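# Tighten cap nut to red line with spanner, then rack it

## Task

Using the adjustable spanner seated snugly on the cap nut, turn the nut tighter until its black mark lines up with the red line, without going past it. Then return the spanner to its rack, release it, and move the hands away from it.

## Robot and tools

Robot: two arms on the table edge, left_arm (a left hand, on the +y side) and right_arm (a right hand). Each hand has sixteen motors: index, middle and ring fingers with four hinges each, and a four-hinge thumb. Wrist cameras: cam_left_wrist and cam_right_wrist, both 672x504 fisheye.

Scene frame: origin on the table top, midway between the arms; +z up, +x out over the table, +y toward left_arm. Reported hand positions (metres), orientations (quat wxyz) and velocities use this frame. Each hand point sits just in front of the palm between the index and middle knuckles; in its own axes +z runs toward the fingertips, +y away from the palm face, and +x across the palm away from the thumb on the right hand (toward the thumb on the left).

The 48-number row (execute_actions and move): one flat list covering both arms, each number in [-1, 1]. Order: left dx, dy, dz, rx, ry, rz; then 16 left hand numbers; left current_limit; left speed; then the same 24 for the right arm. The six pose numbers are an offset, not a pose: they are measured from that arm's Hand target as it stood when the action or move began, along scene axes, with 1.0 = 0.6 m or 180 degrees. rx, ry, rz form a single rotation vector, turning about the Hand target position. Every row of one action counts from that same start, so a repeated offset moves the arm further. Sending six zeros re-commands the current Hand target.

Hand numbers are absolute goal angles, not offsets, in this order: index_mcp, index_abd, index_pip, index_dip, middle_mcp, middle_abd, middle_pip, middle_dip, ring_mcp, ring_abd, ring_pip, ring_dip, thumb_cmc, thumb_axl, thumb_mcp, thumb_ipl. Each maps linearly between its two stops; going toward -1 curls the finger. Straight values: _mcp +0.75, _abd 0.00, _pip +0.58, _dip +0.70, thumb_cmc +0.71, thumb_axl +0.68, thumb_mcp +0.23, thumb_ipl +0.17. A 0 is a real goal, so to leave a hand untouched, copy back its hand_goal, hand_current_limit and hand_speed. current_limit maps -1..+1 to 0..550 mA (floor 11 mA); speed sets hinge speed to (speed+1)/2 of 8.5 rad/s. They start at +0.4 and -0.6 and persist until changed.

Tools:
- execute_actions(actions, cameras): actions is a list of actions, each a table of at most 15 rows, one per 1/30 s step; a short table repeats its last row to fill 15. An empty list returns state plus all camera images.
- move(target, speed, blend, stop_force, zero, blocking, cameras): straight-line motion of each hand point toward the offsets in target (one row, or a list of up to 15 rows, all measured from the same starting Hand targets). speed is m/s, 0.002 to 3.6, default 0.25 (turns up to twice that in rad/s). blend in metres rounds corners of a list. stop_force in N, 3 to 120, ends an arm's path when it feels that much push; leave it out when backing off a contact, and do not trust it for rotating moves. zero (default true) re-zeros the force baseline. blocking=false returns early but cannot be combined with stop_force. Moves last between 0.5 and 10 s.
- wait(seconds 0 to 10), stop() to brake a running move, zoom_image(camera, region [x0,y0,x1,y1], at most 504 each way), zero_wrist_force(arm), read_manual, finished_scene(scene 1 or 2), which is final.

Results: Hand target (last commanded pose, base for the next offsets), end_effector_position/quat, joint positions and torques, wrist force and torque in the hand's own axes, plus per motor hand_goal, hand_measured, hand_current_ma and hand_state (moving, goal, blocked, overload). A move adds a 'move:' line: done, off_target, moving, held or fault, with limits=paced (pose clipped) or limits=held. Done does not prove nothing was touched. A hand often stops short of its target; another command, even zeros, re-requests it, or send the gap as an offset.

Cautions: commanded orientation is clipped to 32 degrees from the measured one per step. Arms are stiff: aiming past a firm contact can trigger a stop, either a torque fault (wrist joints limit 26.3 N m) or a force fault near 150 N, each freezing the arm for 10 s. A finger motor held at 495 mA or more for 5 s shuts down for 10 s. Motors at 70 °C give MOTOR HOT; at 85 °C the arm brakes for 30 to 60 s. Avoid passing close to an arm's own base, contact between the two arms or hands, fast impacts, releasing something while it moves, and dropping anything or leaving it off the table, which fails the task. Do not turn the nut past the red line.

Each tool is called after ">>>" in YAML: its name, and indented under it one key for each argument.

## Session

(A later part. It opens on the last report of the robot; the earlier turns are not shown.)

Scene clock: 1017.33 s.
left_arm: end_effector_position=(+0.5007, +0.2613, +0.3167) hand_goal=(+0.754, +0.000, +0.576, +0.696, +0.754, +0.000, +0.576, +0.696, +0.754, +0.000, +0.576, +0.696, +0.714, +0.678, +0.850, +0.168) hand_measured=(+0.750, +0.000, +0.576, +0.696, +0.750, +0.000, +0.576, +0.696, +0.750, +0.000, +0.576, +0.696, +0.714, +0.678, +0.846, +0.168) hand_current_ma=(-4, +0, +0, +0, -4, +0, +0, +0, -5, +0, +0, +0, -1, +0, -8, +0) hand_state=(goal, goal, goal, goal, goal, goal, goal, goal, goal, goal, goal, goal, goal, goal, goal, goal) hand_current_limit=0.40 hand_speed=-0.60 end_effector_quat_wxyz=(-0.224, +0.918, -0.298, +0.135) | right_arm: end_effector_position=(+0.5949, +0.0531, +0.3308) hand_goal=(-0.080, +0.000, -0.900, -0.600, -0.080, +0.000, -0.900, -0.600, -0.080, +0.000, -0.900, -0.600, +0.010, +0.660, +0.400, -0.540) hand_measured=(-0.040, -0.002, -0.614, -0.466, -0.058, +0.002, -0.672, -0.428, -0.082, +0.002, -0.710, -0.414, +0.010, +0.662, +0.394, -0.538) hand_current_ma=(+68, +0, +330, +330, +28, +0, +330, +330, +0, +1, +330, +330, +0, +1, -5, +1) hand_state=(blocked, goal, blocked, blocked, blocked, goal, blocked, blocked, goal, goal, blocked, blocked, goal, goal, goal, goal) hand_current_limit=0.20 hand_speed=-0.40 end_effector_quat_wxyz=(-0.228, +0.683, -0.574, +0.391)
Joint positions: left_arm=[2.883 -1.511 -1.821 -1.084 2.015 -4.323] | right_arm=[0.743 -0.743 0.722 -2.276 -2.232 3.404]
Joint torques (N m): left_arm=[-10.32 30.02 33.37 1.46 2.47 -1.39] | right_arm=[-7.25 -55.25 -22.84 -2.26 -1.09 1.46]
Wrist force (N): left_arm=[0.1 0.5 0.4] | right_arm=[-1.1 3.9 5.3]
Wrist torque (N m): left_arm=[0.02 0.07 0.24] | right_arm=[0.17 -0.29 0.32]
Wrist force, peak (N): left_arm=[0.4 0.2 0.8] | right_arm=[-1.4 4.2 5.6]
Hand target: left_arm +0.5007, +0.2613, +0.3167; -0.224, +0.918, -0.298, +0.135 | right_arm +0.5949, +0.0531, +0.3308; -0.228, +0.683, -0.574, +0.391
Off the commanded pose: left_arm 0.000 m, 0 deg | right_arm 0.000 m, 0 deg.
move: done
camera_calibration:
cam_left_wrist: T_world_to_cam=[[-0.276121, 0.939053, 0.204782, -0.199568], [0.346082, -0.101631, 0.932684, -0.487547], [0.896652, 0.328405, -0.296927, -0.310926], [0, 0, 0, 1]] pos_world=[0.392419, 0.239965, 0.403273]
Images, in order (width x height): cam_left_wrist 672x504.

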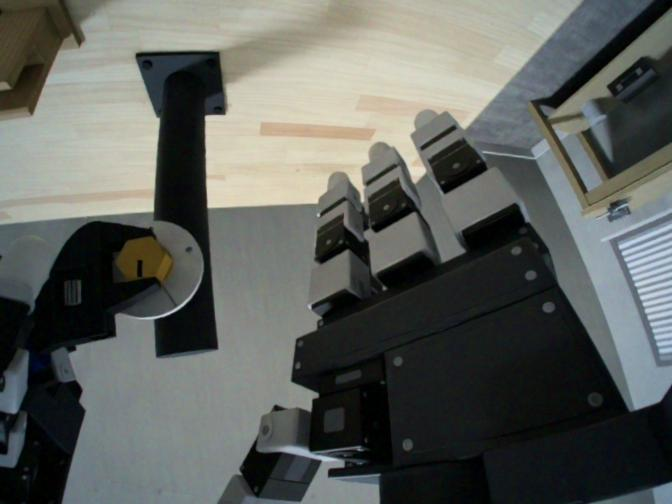

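>>> move:
  target:
    - [0,0,0,0,0,0,0.754,0,0.576,0.696,0.754,0,0.576,0.696,0.754,0,0.576,0.696,0.714,0.678,0.85,0.168,0.4,-0.6,0,0.00015,0.0018,-0.00278,0,0,-0.08,0,-0.90,-0.60,-0.08,0,-0.90,-0.60,-0.08,0,-0.90,-0.60,0.01,0.66,0.4,-0.54,0.2,-0.4]
  speed: 0.03

>>> move:
  target:
    - [0,0,0,0,0,0,0.754,0,0.576,0.696,0.754,0,0.576,0.696,0.754,0,0.576,0.696,0.714,0.678,0.85,0.168,0.4,-0.6,0,0.00015,0.0018,-0.00278,0,0,-0.08,0,-0.90,-0.60,-0.08,0,-0.90,-0.60,-0.08,0,-0.90,-0.60,0.01,0.66,0.4,-0.54,0.2,-0.4]
  speed: 0.03

>>> move:
  target:
    - [0,0,0,0,0,0,0.754,0,0.576,0.696,0.754,0,0.576,0.696,0.754,0,0.576,0.696,0.714,0.678,0.85,0.168,0.4,-0.6,0,-0.0003,-0.0036,0.00556,0,0,-0.08,0,-0.90,-0.60,-0.08,0,-0.90,-0.60,-0.08,0,-0.90,-0.60,0.01,0.66,0.4,-0.54,0.2,-0.4]
  speed: 0.03

>>> move:
  target:
    - [0,0,0,0,0,0,0.754,0,0.576,0.696,0.754,0,0.576,0.696,0.754,0,0.576,0.696,0.714,0.678,0.85,0.168,0.4,-0.6,0,-0.00015,-0.0018,0.00278,0,0,-0.08,0,-0.90,-0.60,-0.08,0,-0.90,-0.60,-0.08,0,-0.90,-0.60,0.01,0.66,0.4,-0.54,0.2,-0.4]
  speed: 0.03

>>> move:
  target:
    - [0,0,0,0,0,0,0.754,0,0.576,0.696,0.754,0,0.576,0.696,0.754,0,0.576,0.696,0.714,0.678,0.85,0.168,0.4,-0.6,0,-0.00015,-0.0018,0.00278,0,0,-0.08,0,-0.90,-0.60,-0.08,0,-0.90,-0.60,-0.08,0,-0.90,-0.60,0.01,0.66,0.4,-0.54,0.2,-0.4]
  speed: 0.03

Scene clock: 1018.83 s.
left_arm: end_effector_position=(+0.5007, +0.2613, +0.3167) hand_goal=(+0.754, +0.000, +0.576, +0.696, +0.754, +0.000, +0.576, +0.696, +0.754, +0.000, +0.576, +0.696, +0.714, +0.678, +0.850, +0.168) hand_measured=(+0.750, +0.000, +0.576, +0.696, +0.750, +0.000, +0.576, +0.696, +0.750, +0.000, +0.576, +0.696, +0.714, +0.678, +0.846, +0.168) hand_current_ma=(-4, +0, +0, +0, -4, +0, +0, +0, -5, +0, +0, +0, -1, +0, -8, +0) hand_state=(goal, goal, goal, goal, goal, goal, goal, goal, goal, goal, goal, goal, goal, goal, goal, goal) hand_current_limit=0.40 hand_speed=-0.60 end_effector_quat_wxyz=(-0.224, +0.918, -0.298, +0.135) | right_arm: end_effector_position=(+0.5949, +0.0532, +0.3319) hand_goal=(-0.080, +0.000, -0.900, -0.600, -0.080, +0.000, -0.900, -0.600, -0.080, +0.000, -0.900, -0.600, +0.010, +0.660, +0.400, -0.540) hand_measured=(-0.040, -0.002, -0.614, -0.466, -0.058, +0.002, -0.672, -0.428, -0.082, +0.002, -0.710, -0.414, +0.010, +0.662, +0.394, -0.538) hand_current_ma=(+65, +0, +330, +330, +27, +0, +330, +330, +0, +1, +330, +330, +0, +1, -5, +1) hand_state=(blocked, goal, blocked, blocked, blocked, goal, blocked, blocked, goal, goal, blocked, blocked, goal, goal, goal, goal) hand_current_limit=0.20 hand_speed=-0.40 end_effector_quat_wxyz=(-0.226, +0.684, -0.572, +0.393)
Joint positions: left_arm=[2.883 -1.511 -1.821 -1.084 2.015 -4.323] | right_arm=[0.745 -0.739 0.712 -2.266 -2.238 3.401]
Joint torques (N m): left_arm=[-10.76 30.27 34.5 1.5 2.33 -1.38] | right_arm=[12.89 -52.68 -36.31 -1.35 -2.92 -2.74]
Wrist force (N): left_arm=[0.1 0.4 0.4] | right_arm=[-0.7 4.4 5.4]
Wrist torque (N m): left_arm=[-0.01 0.07 0.25] | right_arm=[0.17 -0.28 0.31]
Wrist force, peak (N): left_arm=[0.0 0.6 0.8] | right_arm=[-0.7 4.7 5.7]
Hand target: left_arm +0.5007, +0.2613, +0.3167; -0.224, +0.918, -0.298, +0.135 | right_arm +0.5949, +0.0532, +0.3319; -0.226, +0.684, -0.572, +0.393
Off the commanded pose: left_arm 0.000 m, 0 deg | right_arm 0.000 m, 0 deg.
move: done

Scene clock: 1019.57 s.
left_arm: end_effector_position=(+0.5007, +0.2613, +0.3167) hand_goal=(+0.754, +0.000, +0.576, +0.696, +0.754, +0.000, +0.576, +0.696, +0.754, +0.000, +0.576, +0.696, +0.714, +0.678, +0.850, +0.168) hand_measured=(+0.750, +0.000, +0.576, +0.696, +0.750, +0.000, +0.576, +0.696, +0.750, +0.000, +0.576, +0.696, +0.714, +0.678, +0.846, +0.168) hand_current_ma=(-4, +0, +0, +0, -4, +0, +0, +0, -5, +0, +0, +0, -1, +0, -8, +0) hand_state=(goal, goal, goal, goal, goal, goal, goal, goal, goal, goal, goal, goal, goal, goal, goal, goal) hand_current_limit=0.40 hand_speed=-0.60 end_effector_quat_wxyz=(-0.224, +0.918, -0.298, +0.135) | right_arm: end_effector_position=(+0.5949, +0.0533, +0.3330) hand_goal=(-0.080, +0.000, -0.900, -0.600, -0.080, +0.000, -0.900, -0.600, -0.080, +0.000, -0.900, -0.600, +0.010, +0.660, +0.400, -0.540) hand_measured=(-0.040, -0.002, -0.614, -0.466, -0.058, +0.002, -0.672, -0.428, -0.082, +0.002, -0.710, -0.414, +0.010, +0.662, +0.394, -0.538) hand_current_ma=(+65, +0, +330, +330, +27, +0, +330, +330, +0, +1, +330, +330, +0, +1, -5, +1) hand_state=(blocked, goal, blocked, blocked, blocked, goal, blocked, blocked, goal, goal, blocked, blocked, goal, goal, goal, goal) hand_current_limit=0.20 hand_speed=-0.40 end_effector_quat_wxyz=(-0.223, +0.685, -0.570, +0.396)
Joint positions: left_arm=[2.883 -1.511 -1.821 -1.084 2.015 -4.323] | right_arm=[0.746 -0.734 0.701 -2.257 -2.244 3.397]
Joint torques (N m): left_arm=[-10.78 29.81 34.77 1.49 2.26 -1.35] | right_arm=[13.28 -54.57 -37.9 -1.55 -3.16 -2.89]
Wrist force (N): left_arm=[0.1 0.5 0.6] | right_arm=[-1.3 5.3 7.7]
Wrist torque (N m): left_arm=[0.01 0.07 0.24] | right_arm=[0.02 -0.35 0.42]
Wrist force, peak (N): left_arm=[-0.1 0.6 0.9] | right_arm=[-1.3 5.4 7.8]
Hand target: left_arm +0.5007, +0.2613, +0.3167; -0.224, +0.918, -0.298, +0.135 | right_arm +0.5949, +0.0533, +0.3330; -0.223, +0.685, -0.570, +0.396
Off the commanded pose: left_arm 0.000 m, 0 deg | right_arm 0.000 m, 0 deg.
move: done

Scene clock: 1020.40 s.
left_arm: end_effector_position=(+0.5007, +0.2613, +0.3167) hand_goal=(+0.754, +0.000, +0.576, +0.696, +0.754, +0.000, +0.576, +0.696, +0.754, +0.000, +0.576, +0.696, +0.714, +0.678, +0.850, +0.168) hand_measured=(+0.750, +0.000, +0.576, +0.696, +0.750, +0.000, +0.576, +0.696, +0.750, +0.000, +0.576, +0.696, +0.714, +0.678, +0.846, +0.168) hand_current_ma=(-4, +0, +0, +0, -4, +0, +0, +0, -5, +0, +0, +0, -1, +0, -8, +0) hand_state=(goal, goal, goal, goal, goal, goal, goal, goal, goal, goal, goal, goal, goal, goal, goal, goal) hand_current_limit=0.40 hand_speed=-0.60 end_effector_quat_wxyz=(-0.224, +0.918, -0.298, +0.135) | right_arm: end_effector_position=(+0.5949, +0.0531, +0.3309) hand_goal=(-0.080, +0.000, -0.900, -0.600, -0.080, +0.000, -0.900, -0.600, -0.080, +0.000, -0.900, -0.600, +0.010, +0.660, +0.400, -0.540) hand_measured=(-0.040, -0.002, -0.614, -0.466, -0.058, +0.002, -0.672, -0.428, -0.082, +0.002, -0.710, -0.414, +0.010, +0.662, +0.394, -0.538) hand_current_ma=(+65, +0, +330, +330, +27, +0, +330, +330, -1, +1, +330, +330, +0, +1, -4, +1) hand_state=(blocked, goal, blocked, blocked, blocked, goal, blocked, blocked, goal, goal, blocked, blocked, goal, goal, goal, goal) hand_current_limit=0.20 hand_speed=-0.40 end_effector_quat_wxyz=(-0.228, +0.683, -0.574, +0.391)
Joint positions: left_arm=[2.883 -1.511 -1.821 -1.084 2.015 -4.323] | right_arm=[0.743 -0.743 0.722 -2.275 -2.232 3.404]
Joint torques (N m): left_arm=[-9.97 30.36 33.74 1.67 2.47 -1.25] | right_arm=[-13.72 -77.84 -16.94 -6.62 -0.03 2.06]
Wrist force (N): left_arm=[0.1 0.3 0.5] | right_arm=[-1.5 4.8 5.6]
Wrist torque (N m): left_arm=[-0.02 0.07 0.25] | right_arm=[0.18 -0.27 0.07]
Wrist force, peak (N): left_arm=[-0.1 0.3 1.0] | right_arm=[-1.6 5.5 7.8]
Hand target: left_arm +0.5007, +0.2613, +0.3167; -0.224, +0.918, -0.298, +0.135 | right_arm +0.5949, +0.0531, +0.3308; -0.228, +0.683, -0.574, +0.391
Off the commanded pose: left_arm 0.000 m, 0 deg | right_arm 0.000 m, 0 deg.
move: done

Scene clock: 1021.13 s.
left_arm: end_effector_position=(+0.5007, +0.2613, +0.3167) hand_goal=(+0.754, +0.000, +0.576, +0.696, +0.754, +0.000, +0.576, +0.696, +0.754, +0.000, +0.576, +0.696, +0.714, +0.678, +0.850, +0.168) hand_measured=(+0.750, +0.000, +0.576, +0.696, +0.750, +0.000, +0.576, +0.696, +0.750, +0.000, +0.576, +0.696, +0.714, +0.678, +0.846, +0.168) hand_current_ma=(-4, +0, +0, +0, -4, +0, +0, +0, -5, +0, +0, +0, -1, +0, -8, +0) hand_state=(goal, goal, goal, goal, goal, goal, goal, goal, goal, goal, goal, goal, goal, goal, goal, goal) hand_current_limit=0.40 hand_speed=-0.60 end_effector_quat_wxyz=(-0.224, +0.918, -0.298, +0.135) | right_arm: end_effector_position=(+0.5949, +0.0530, +0.3298) hand_goal=(-0.080, +0.000, -0.900, -0.600, -0.080, +0.000, -0.900, -0.600, -0.080, +0.000, -0.900, -0.600, +0.010, +0.660, +0.400, -0.540) hand_measured=(-0.042, -0.002, -0.614, -0.466, -0.060, +0.002, -0.672, -0.428, -0.084, +0.002, -0.710, -0.414, +0.010, +0.662, +0.394, -0.538) hand_current_ma=(+63, +0, +330, +330, +23, +0, +330, +330, -3, +1, +330, +330, +0, +1, -4, +1) hand_state=(blocked, goal, blocked, blocked, blocked, goal, blocked, blocked, goal, goal, blocked, blocked, goal, goal, goal, goal) hand_current_limit=0.20 hand_speed=-0.40 end_effector_quat_wxyz=(-0.231, +0.682, -0.575, +0.388)
Joint positions: left_arm=[2.883 -1.511 -1.821 -1.084 2.015 -4.323] | right_arm=[0.741 -0.748 0.733 -2.285 -2.226 3.408]
Joint torques (N m): left_arm=[-10.25 30.39 34.21 1.6 2.41 -1.31] | right_arm=[-13.98 -77.16 -16.23 -6.48 -0.24 1.96]
Wrist force (N): left_arm=[0.0 0.3 0.3] | right_arm=[-2.8 3.4 4.8]
Wrist torque (N m): left_arm=[0.00 0.08 0.24] | right_arm=[0.09 -0.07 0.00]
Wrist force, peak (N): left_arm=[-0.1 0.4 0.8] | right_arm=[-1.7 4.8 5.6]
Hand target: left_arm +0.5007, +0.2613, +0.3167; -0.224, +0.918, -0.298, +0.135 | right_arm +0.5949, +0.0530, +0.3298; -0.231, +0.682, -0.575, +0.388
Off the commanded pose: left_arm 0.000 m, 0 deg | right_arm 0.000 m, 0 deg.
move: done

Scene clock: 1021.87 s.
left_arm: end_effector_position=(+0.5007, +0.2613, +0.3167) hand_goal=(+0.754, +0.000, +0.576, +0.696, +0.754, +0.000, +0.576, +0.696, +0.754, +0.000, +0.576, +0.696, +0.714, +0.678, +0.850, +0.168) hand_measured=(+0.750, +0.000, +0.576, +0.696, +0.750, +0.000, +0.576, +0.696, +0.750, +0.000, +0.576, +0.696, +0.714, +0.678, +0.846, +0.168) hand_current_ma=(-4, +0, +0, +0, -4, +0, +0, +0, -5, +0, +0, +0, -1, +0, -8, +0) hand_state=(goal, goal, goal, goal, goal, goal, goal, goal, goal, goal, goal, goal, goal, goal, goal, goal) hand_current_limit=0.40 hand_speed=-0.60 end_effector_quat_wxyz=(-0.224, +0.918, -0.298, +0.135) | right_arm: end_effector_position=(+0.5949, +0.0529, +0.3287) hand_goal=(-0.080, +0.000, -0.900, -0.600, -0.080, +0.000, -0.900, -0.600, -0.080, +0.000, -0.900, -0.600, +0.010, +0.660, +0.400, -0.540) hand_measured=(-0.044, -0.002, -0.614, -0.466, -0.064, +0.002, -0.672, -0.428, -0.090, +0.002, -0.710, -0.414, +0.010, +0.662, +0.394, -0.538) hand_current_ma=(+58, +0, +330, +330, +16, +0, +330, +330, -9, +1, +330, +330, +0, +1, -4, +1) hand_state=(blocked, goal, blocked, blocked, goal, goal, blocked, blocked, goal, goal, blocked, blocked, goal, goal, goal, goal) hand_current_limit=0.20 hand_speed=-0.40 end_effector_quat_wxyz=(-0.234, +0.681, -0.577, +0.386)
Joint positions: left_arm=[2.883 -1.511 -1.821 -1.084 2.015 -4.323] | right_arm=[0.739 -0.752 0.743 -2.294 -2.22 3.412]
Joint torques (N m): left_arm=[-9.89 30.17 34.81 1.5 2.45 -1.33] | right_arm=[-14.55 -76.46 -16.38 -6.32 -0.09 1.81]
Wrist force (N): left_arm=[0.2 0.4 0.5] | right_arm=[-2.6 1.4 4.8]
Wrist torque (N m): left_arm=[-0.01 0.06 0.25] | right_arm=[-0.04 0.05 0.04]
Wrist force, peak (N): left_arm=[-0.1 0.5 0.6] | right_arm=[-2.8 3.4 5.1]
Hand target: left_arm +0.5007, +0.2613, +0.3167; -0.224, +0.918, -0.298, +0.135 | right_arm +0.5949, +0.0529, +0.3287; -0.234, +0.681, -0.577, +0.386
Off the commanded pose: left_arm 0.000 m, 0 deg | right_arm 0.000 m, 0 deg.
move: done

>>> move:
  target:
    - [0,0,0,0,0,0,0.754,0,0.576,0.696,0.754,0,0.576,0.696,0.754,0,0.576,0.696,0.714,0.678,0.85,0.168,0.4,-0.6,0,0.0004,0.0044,-0.0067,0,0,-0.08,0,-0.90,-0.60,-0.08,0,-0.90,-0.60,-0.08,0,-0.90,-0.60,0.01,0.66,0.4,-0.54,0.2,-0.4]
  speed: 0.03

>>> move:
  target:
    - [0,0,0,0,0,0,0.754,0,0.576,0.696,0.754,0,0.576,0.696,0.754,0,0.576,0.696,0.714,0.678,0.85,0.168,0.4,-0.6,0,0,0,0,0,0,-0.08,0,-0.90,-0.60,-0.08,0,-0.90,-0.60,-0.08,0,-0.90,-0.60,0.11,0.69,0.2,-0.46,0.2,-0.4]
    - [0,0,0,0,0,0,0.754,0,0.576,0.696,0.754,0,0.576,0.696,0.754,0,0.576,0.696,0.714,0.678,0.85,0.168,0.4,-0.6,0,0,0,0,0,0,-0.08,0,-0.90,-0.60,-0.08,0,-0.90,-0.60,-0.08,0,-0.90,-0.60,0.11,0.69,-0.2,-0.46,0.72,-0.7]
    - [0,0,0,0,0,0,0.754,0,0.576,0.696,0.754,0,0.576,0.696,0.754,0,0.576,0.696,0.714,0.678,0.85,0.168,0.4,-0.6,0,0,0,0,0,0,-0.08,0,-0.90,-0.60,-0.08,0,-0.90,-0.60,-0.08,0,-0.90,-0.60,0.30,0.88,-0.2,-0.44,0.78,-0.85]

>>> move:
  target:
    - [0,0,0,0,0,0,0.754,0,0.576,0.696,0.754,0,0.576,0.696,0.754,0,0.576,0.696,0.714,0.678,0.85,0.168,0.4,-0.6,0,0,0,0,0,0,-0.08,0,-0.90,-0.60,-0.08,0,-0.90,-0.60,-0.08,0,-0.90,-0.60,0.12,0.74,0.3,-0.46,0.2,-0.4]
    - [0,0,0,0,0,0,0.754,0,0.576,0.696,0.754,0,0.576,0.696,0.754,0,0.576,0.696,0.714,0.678,0.85,0.168,0.4,-0.6,0,0,0,0,0,0,-0.08,0,-0.90,-0.60,-0.08,0,-0.90,-0.60,-0.08,0,-0.90,-0.60,0.01,0.66,0.4,-0.54,0.2,-0.4]
  cameras: ["cam_left_wrist"]

>>> zoom_image:
  camera: "cam_left_wrist"
  region: [60, 265, 100, 305]

Scene clock: 1023.60 s.
left_arm: end_effector_position=(+0.5007, +0.2613, +0.3167) hand_goal=(+0.754, +0.000, +0.576, +0.696, +0.754, +0.000, +0.576, +0.696, +0.754, +0.000, +0.576, +0.696, +0.714, +0.678, +0.850, +0.168) hand_measured=(+0.750, +0.000, +0.576, +0.696, +0.750, +0.000, +0.576, +0.696, +0.750, +0.000, +0.576, +0.696, +0.714, +0.678, +0.846, +0.168) hand_current_ma=(-4, +0, +0, +0, -4, +0, +0, +0, -5, +0, +0, +0, -1, +0, -8, +0) hand_state=(goal, goal, goal, goal, goal, goal, goal, goal, goal, goal, goal, goal, goal, goal, goal, goal) hand_current_limit=0.40 hand_speed=-0.60 end_effector_quat_wxyz=(-0.224, +0.918, -0.298, +0.135) | right_arm: end_effector_position=(+0.5949, +0.0531, +0.3313) hand_goal=(-0.080, +0.000, -0.900, -0.600, -0.080, +0.000, -0.900, -0.600, -0.080, +0.000, -0.900, -0.600, +0.010, +0.660, +0.400, -0.540) hand_measured=(-0.044, -0.002, -0.614, -0.466, -0.062, +0.000, -0.672, -0.428, -0.086, +0.002, -0.710, -0.414, +0.010, +0.662, +0.394, -0.538) hand_current_ma=(+57, +0, +330, +330, +18, +0, +330, +330, -4, +0, +330, +330, +0, +1, -4, +1) hand_state=(blocked, goal, blocked, blocked, goal, goal, blocked, blocked, goal, goal, blocked, blocked, goal, goal, goal, goal) hand_current_limit=0.20 hand_speed=-0.40 end_effector_quat_wxyz=(-0.227, +0.683, -0.573, +0.392)
Joint positions: left_arm=[2.883 -1.511 -1.821 -1.084 2.015 -4.323] | right_arm=[0.744 -0.741 0.718 -2.272 -2.234 3.403]
Joint torques (N m): left_arm=[-9.86 30.01 34.55 1.59 2.49 -1.37] | right_arm=[13.1 -54.59 -38.04 -1.69 -2.94 -2.63]
Wrist force (N): left_arm=[-0.2 0.3 0.6] | right_arm=[-1.1 5.6 6.0]
Wrist torque (N m): left_arm=[-0.03 0.11 0.22] | right_arm=[0.22 -0.24 0.21]
Wrist force, peak (N): left_arm=[-0.1 0.9 0.6] | right_arm=[-7.5 4.3 6.9]
Hand target: left_arm +0.5007, +0.2613, +0.3167; -0.224, +0.918, -0.298, +0.135 | right_arm +0.5949, +0.0532, +0.3313; -0.227, +0.683, -0.573, +0.392
Off the commanded pose: left_arm 0.000 m, 0 deg | right_arm 0.000 m, 0 deg.
move: done

Scene clock: 1025.20 s.
left_arm: end_effector_position=(+0.5007, +0.2613, +0.3167) hand_goal=(+0.754, +0.000, +0.576, +0.696, +0.754, +0.000, +0.576, +0.696, +0.754, +0.000, +0.576, +0.696, +0.714, +0.678, +0.850, +0.168) hand_measured=(+0.750, +0.000, +0.576, +0.696, +0.750, +0.000, +0.576, +0.696, +0.750, +0.000, +0.576, +0.696, +0.714, +0.678, +0.846, +0.168) hand_current_ma=(-4, +0, +0, +0, -4, +0, +0, +0, -5, +0, +0, +0, -1, +0, -8, +0) hand_state=(goal, goal, goal, goal, goal, goal, goal, goal, goal, goal, goal, goal, goal, goal, goal, goal) hand_current_limit=0.40 hand_speed=-0.60 end_effector_quat_wxyz=(-0.224, +0.918, -0.298, +0.135) | right_arm: end_effector_position=(+0.5949, +0.0532, +0.3313) hand_goal=(-0.080, +0.000, -0.900, -0.600, -0.080, +0.000, -0.900, -0.600, -0.080, +0.000, -0.900, -0.600, +0.300, +0.880, -0.200, -0.440) hand_measured=(-0.038, -0.002, -0.614, -0.466, -0.056, +0.000, -0.672, -0.428, -0.080, +0.002, -0.710, -0.414, +0.100, +0.710, -0.024, -0.434) hand_current_ma=(+73, +0, +490, +397, +30, +0, +489, +489, +0, +0, +490, +489, -489, -489, +489, +6) hand_state=(blocked, goal, blocked, blocked, blocked, goal, blocked, blocked, goal, goal, blocked, blocked, blocked, blocked, blocked, goal) hand_current_limit=0.78 hand_speed=-0.85 end_effector_quat_wxyz=(-0.227, +0.683, -0.573, +0.392)
Joint positions: left_arm=[2.883 -1.511 -1.821 -1.084 2.015 -4.323] | right_arm=[0.744 -0.741 0.717 -2.272 -2.234 3.403]
Joint torques (N m): left_arm=[-10.68 30.66 34.78 1.48 2.56 -1.33] | right_arm=[8.38 -53.77 -28.44 -1.66 -2.53 -2.55]
Wrist force (N): left_arm=[0.4 0.4 0.5] | right_arm=[1.4 4.8 0.5]
Wrist torque (N m): left_arm=[-0.01 0.04 0.27] | right_arm=[0.28 -0.80 0.28]
Wrist force, peak (N): left_arm=[0.3 0.5 0.7] | right_arm=[-1.3 5.9 6.3]
Hand target: left_arm +0.5007, +0.2613, +0.3167; -0.224, +0.918, -0.298, +0.135 | right_arm +0.5949, +0.0532, +0.3313; -0.227, +0.683, -0.573, +0.392
Off the commanded pose: left_arm 0.000 m, 0 deg | right_arm 0.000 m, 0 deg.
move: done

Scene clock: 1026.27 s.
left_arm: end_effector_position=(+0.5007, +0.2613, +0.3167) hand_goal=(+0.754, +0.000, +0.576, +0.696, +0.754, +0.000, +0.576, +0.696, +0.754, +0.000, +0.576, +0.696, +0.714, +0.678, +0.850, +0.168) hand_measured=(+0.750, +0.000, +0.576, +0.696, +0.750, +0.000, +0.576, +0.696, +0.750, +0.000, +0.576, +0.696, +0.714, +0.678, +0.846, +0.168) hand_current_ma=(-4, +0, +0, +0, -4, +0, +0, +0, -5, +0, +0, +0, -1, +0, -8, +0) hand_state=(goal, goal, goal, goal, goal, goal, goal, goal, goal, goal, goal, goal, goal, goal, goal, goal) hand_current_limit=0.40 hand_speed=-0.60 end_effector_quat_wxyz=(-0.224, +0.918, -0.298, +0.135) | right_arm: end_effector_position=(+0.5949, +0.0532, +0.3313) hand_goal=(-0.080, +0.000, -0.900, -0.600, -0.080, +0.000, -0.900, -0.600, -0.080, +0.000, -0.900, -0.600, +0.010, +0.660, +0.400, -0.540) hand_measured=(-0.038, -0.002, -0.614, -0.466, -0.056, +0.000, -0.672, -0.428, -0.080, +0.002, -0.710, -0.414, +0.010, +0.662, +0.394, -0.538) hand_current_ma=(+70, +0, +330, +330, +30, +0, +330, +330, +0, +0, +330, +330, +0, +1, -5, +1) hand_state=(blocked, goal, blocked, blocked, blocked, goal, blocked, blocked, goal, goal, blocked, blocked, goal, goal, goal, goal) hand_current_limit=0.20 hand_speed=-0.40 end_effector_quat_wxyz=(-0.227, +0.683, -0.573, +0.392)
Joint positions: left_arm=[2.883 -1.511 -1.821 -1.084 2.015 -4.323] | right_arm=[0.744 -0.741 0.718 -2.272 -2.234 3.403]
Joint torques (N m): left_arm=[-10.91 30.27 34.46 1.6 2.47 -1.38] | right_arm=[2.79 -54.55 -23.17 -1.89 -2.1 -2.17]
Wrist force (N): left_arm=[0.1 0.3 0.5] | right_arm=[-0.8 4.0 5.5]
Wrist torque (N m): left_arm=[-0.01 0.07 0.24] | right_arm=[0.14 -0.30 0.32]
Wrist force, peak (N): left_arm=[0.2 0.5 0.7] | right_arm=[-0.7 4.4 5.7]
Hand target: left_arm +0.5007, +0.2613, +0.3167; -0.224, +0.918, -0.298, +0.135 | right_arm +0.5949, +0.0532, +0.3313; -0.227, +0.683, -0.573, +0.392
Off the commanded pose: left_arm 0.000 m, 0 deg | right_arm 0.000 m, 0 deg.
move: done
camera_calibration:
cam_left_wrist: T_world_to_cam=[[-0.276121, 0.939053, 0.204782, -0.199568], [0.346082, -0.101631, 0.932684, -0.487547], [0.896652, 0.328405, -0.296927, -0.310926], [0, 0, 0, 1]] pos_world=[0.392419, 0.239965, 0.403273]
Images, in order (width x height): cam_left_wrist 672x504.

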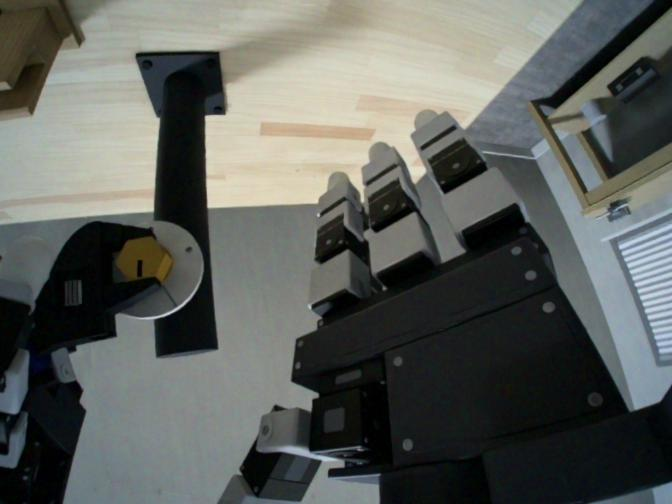

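Scaled by 12.600 from the camera's 672x504 image, which has a finer 960x720 frame.

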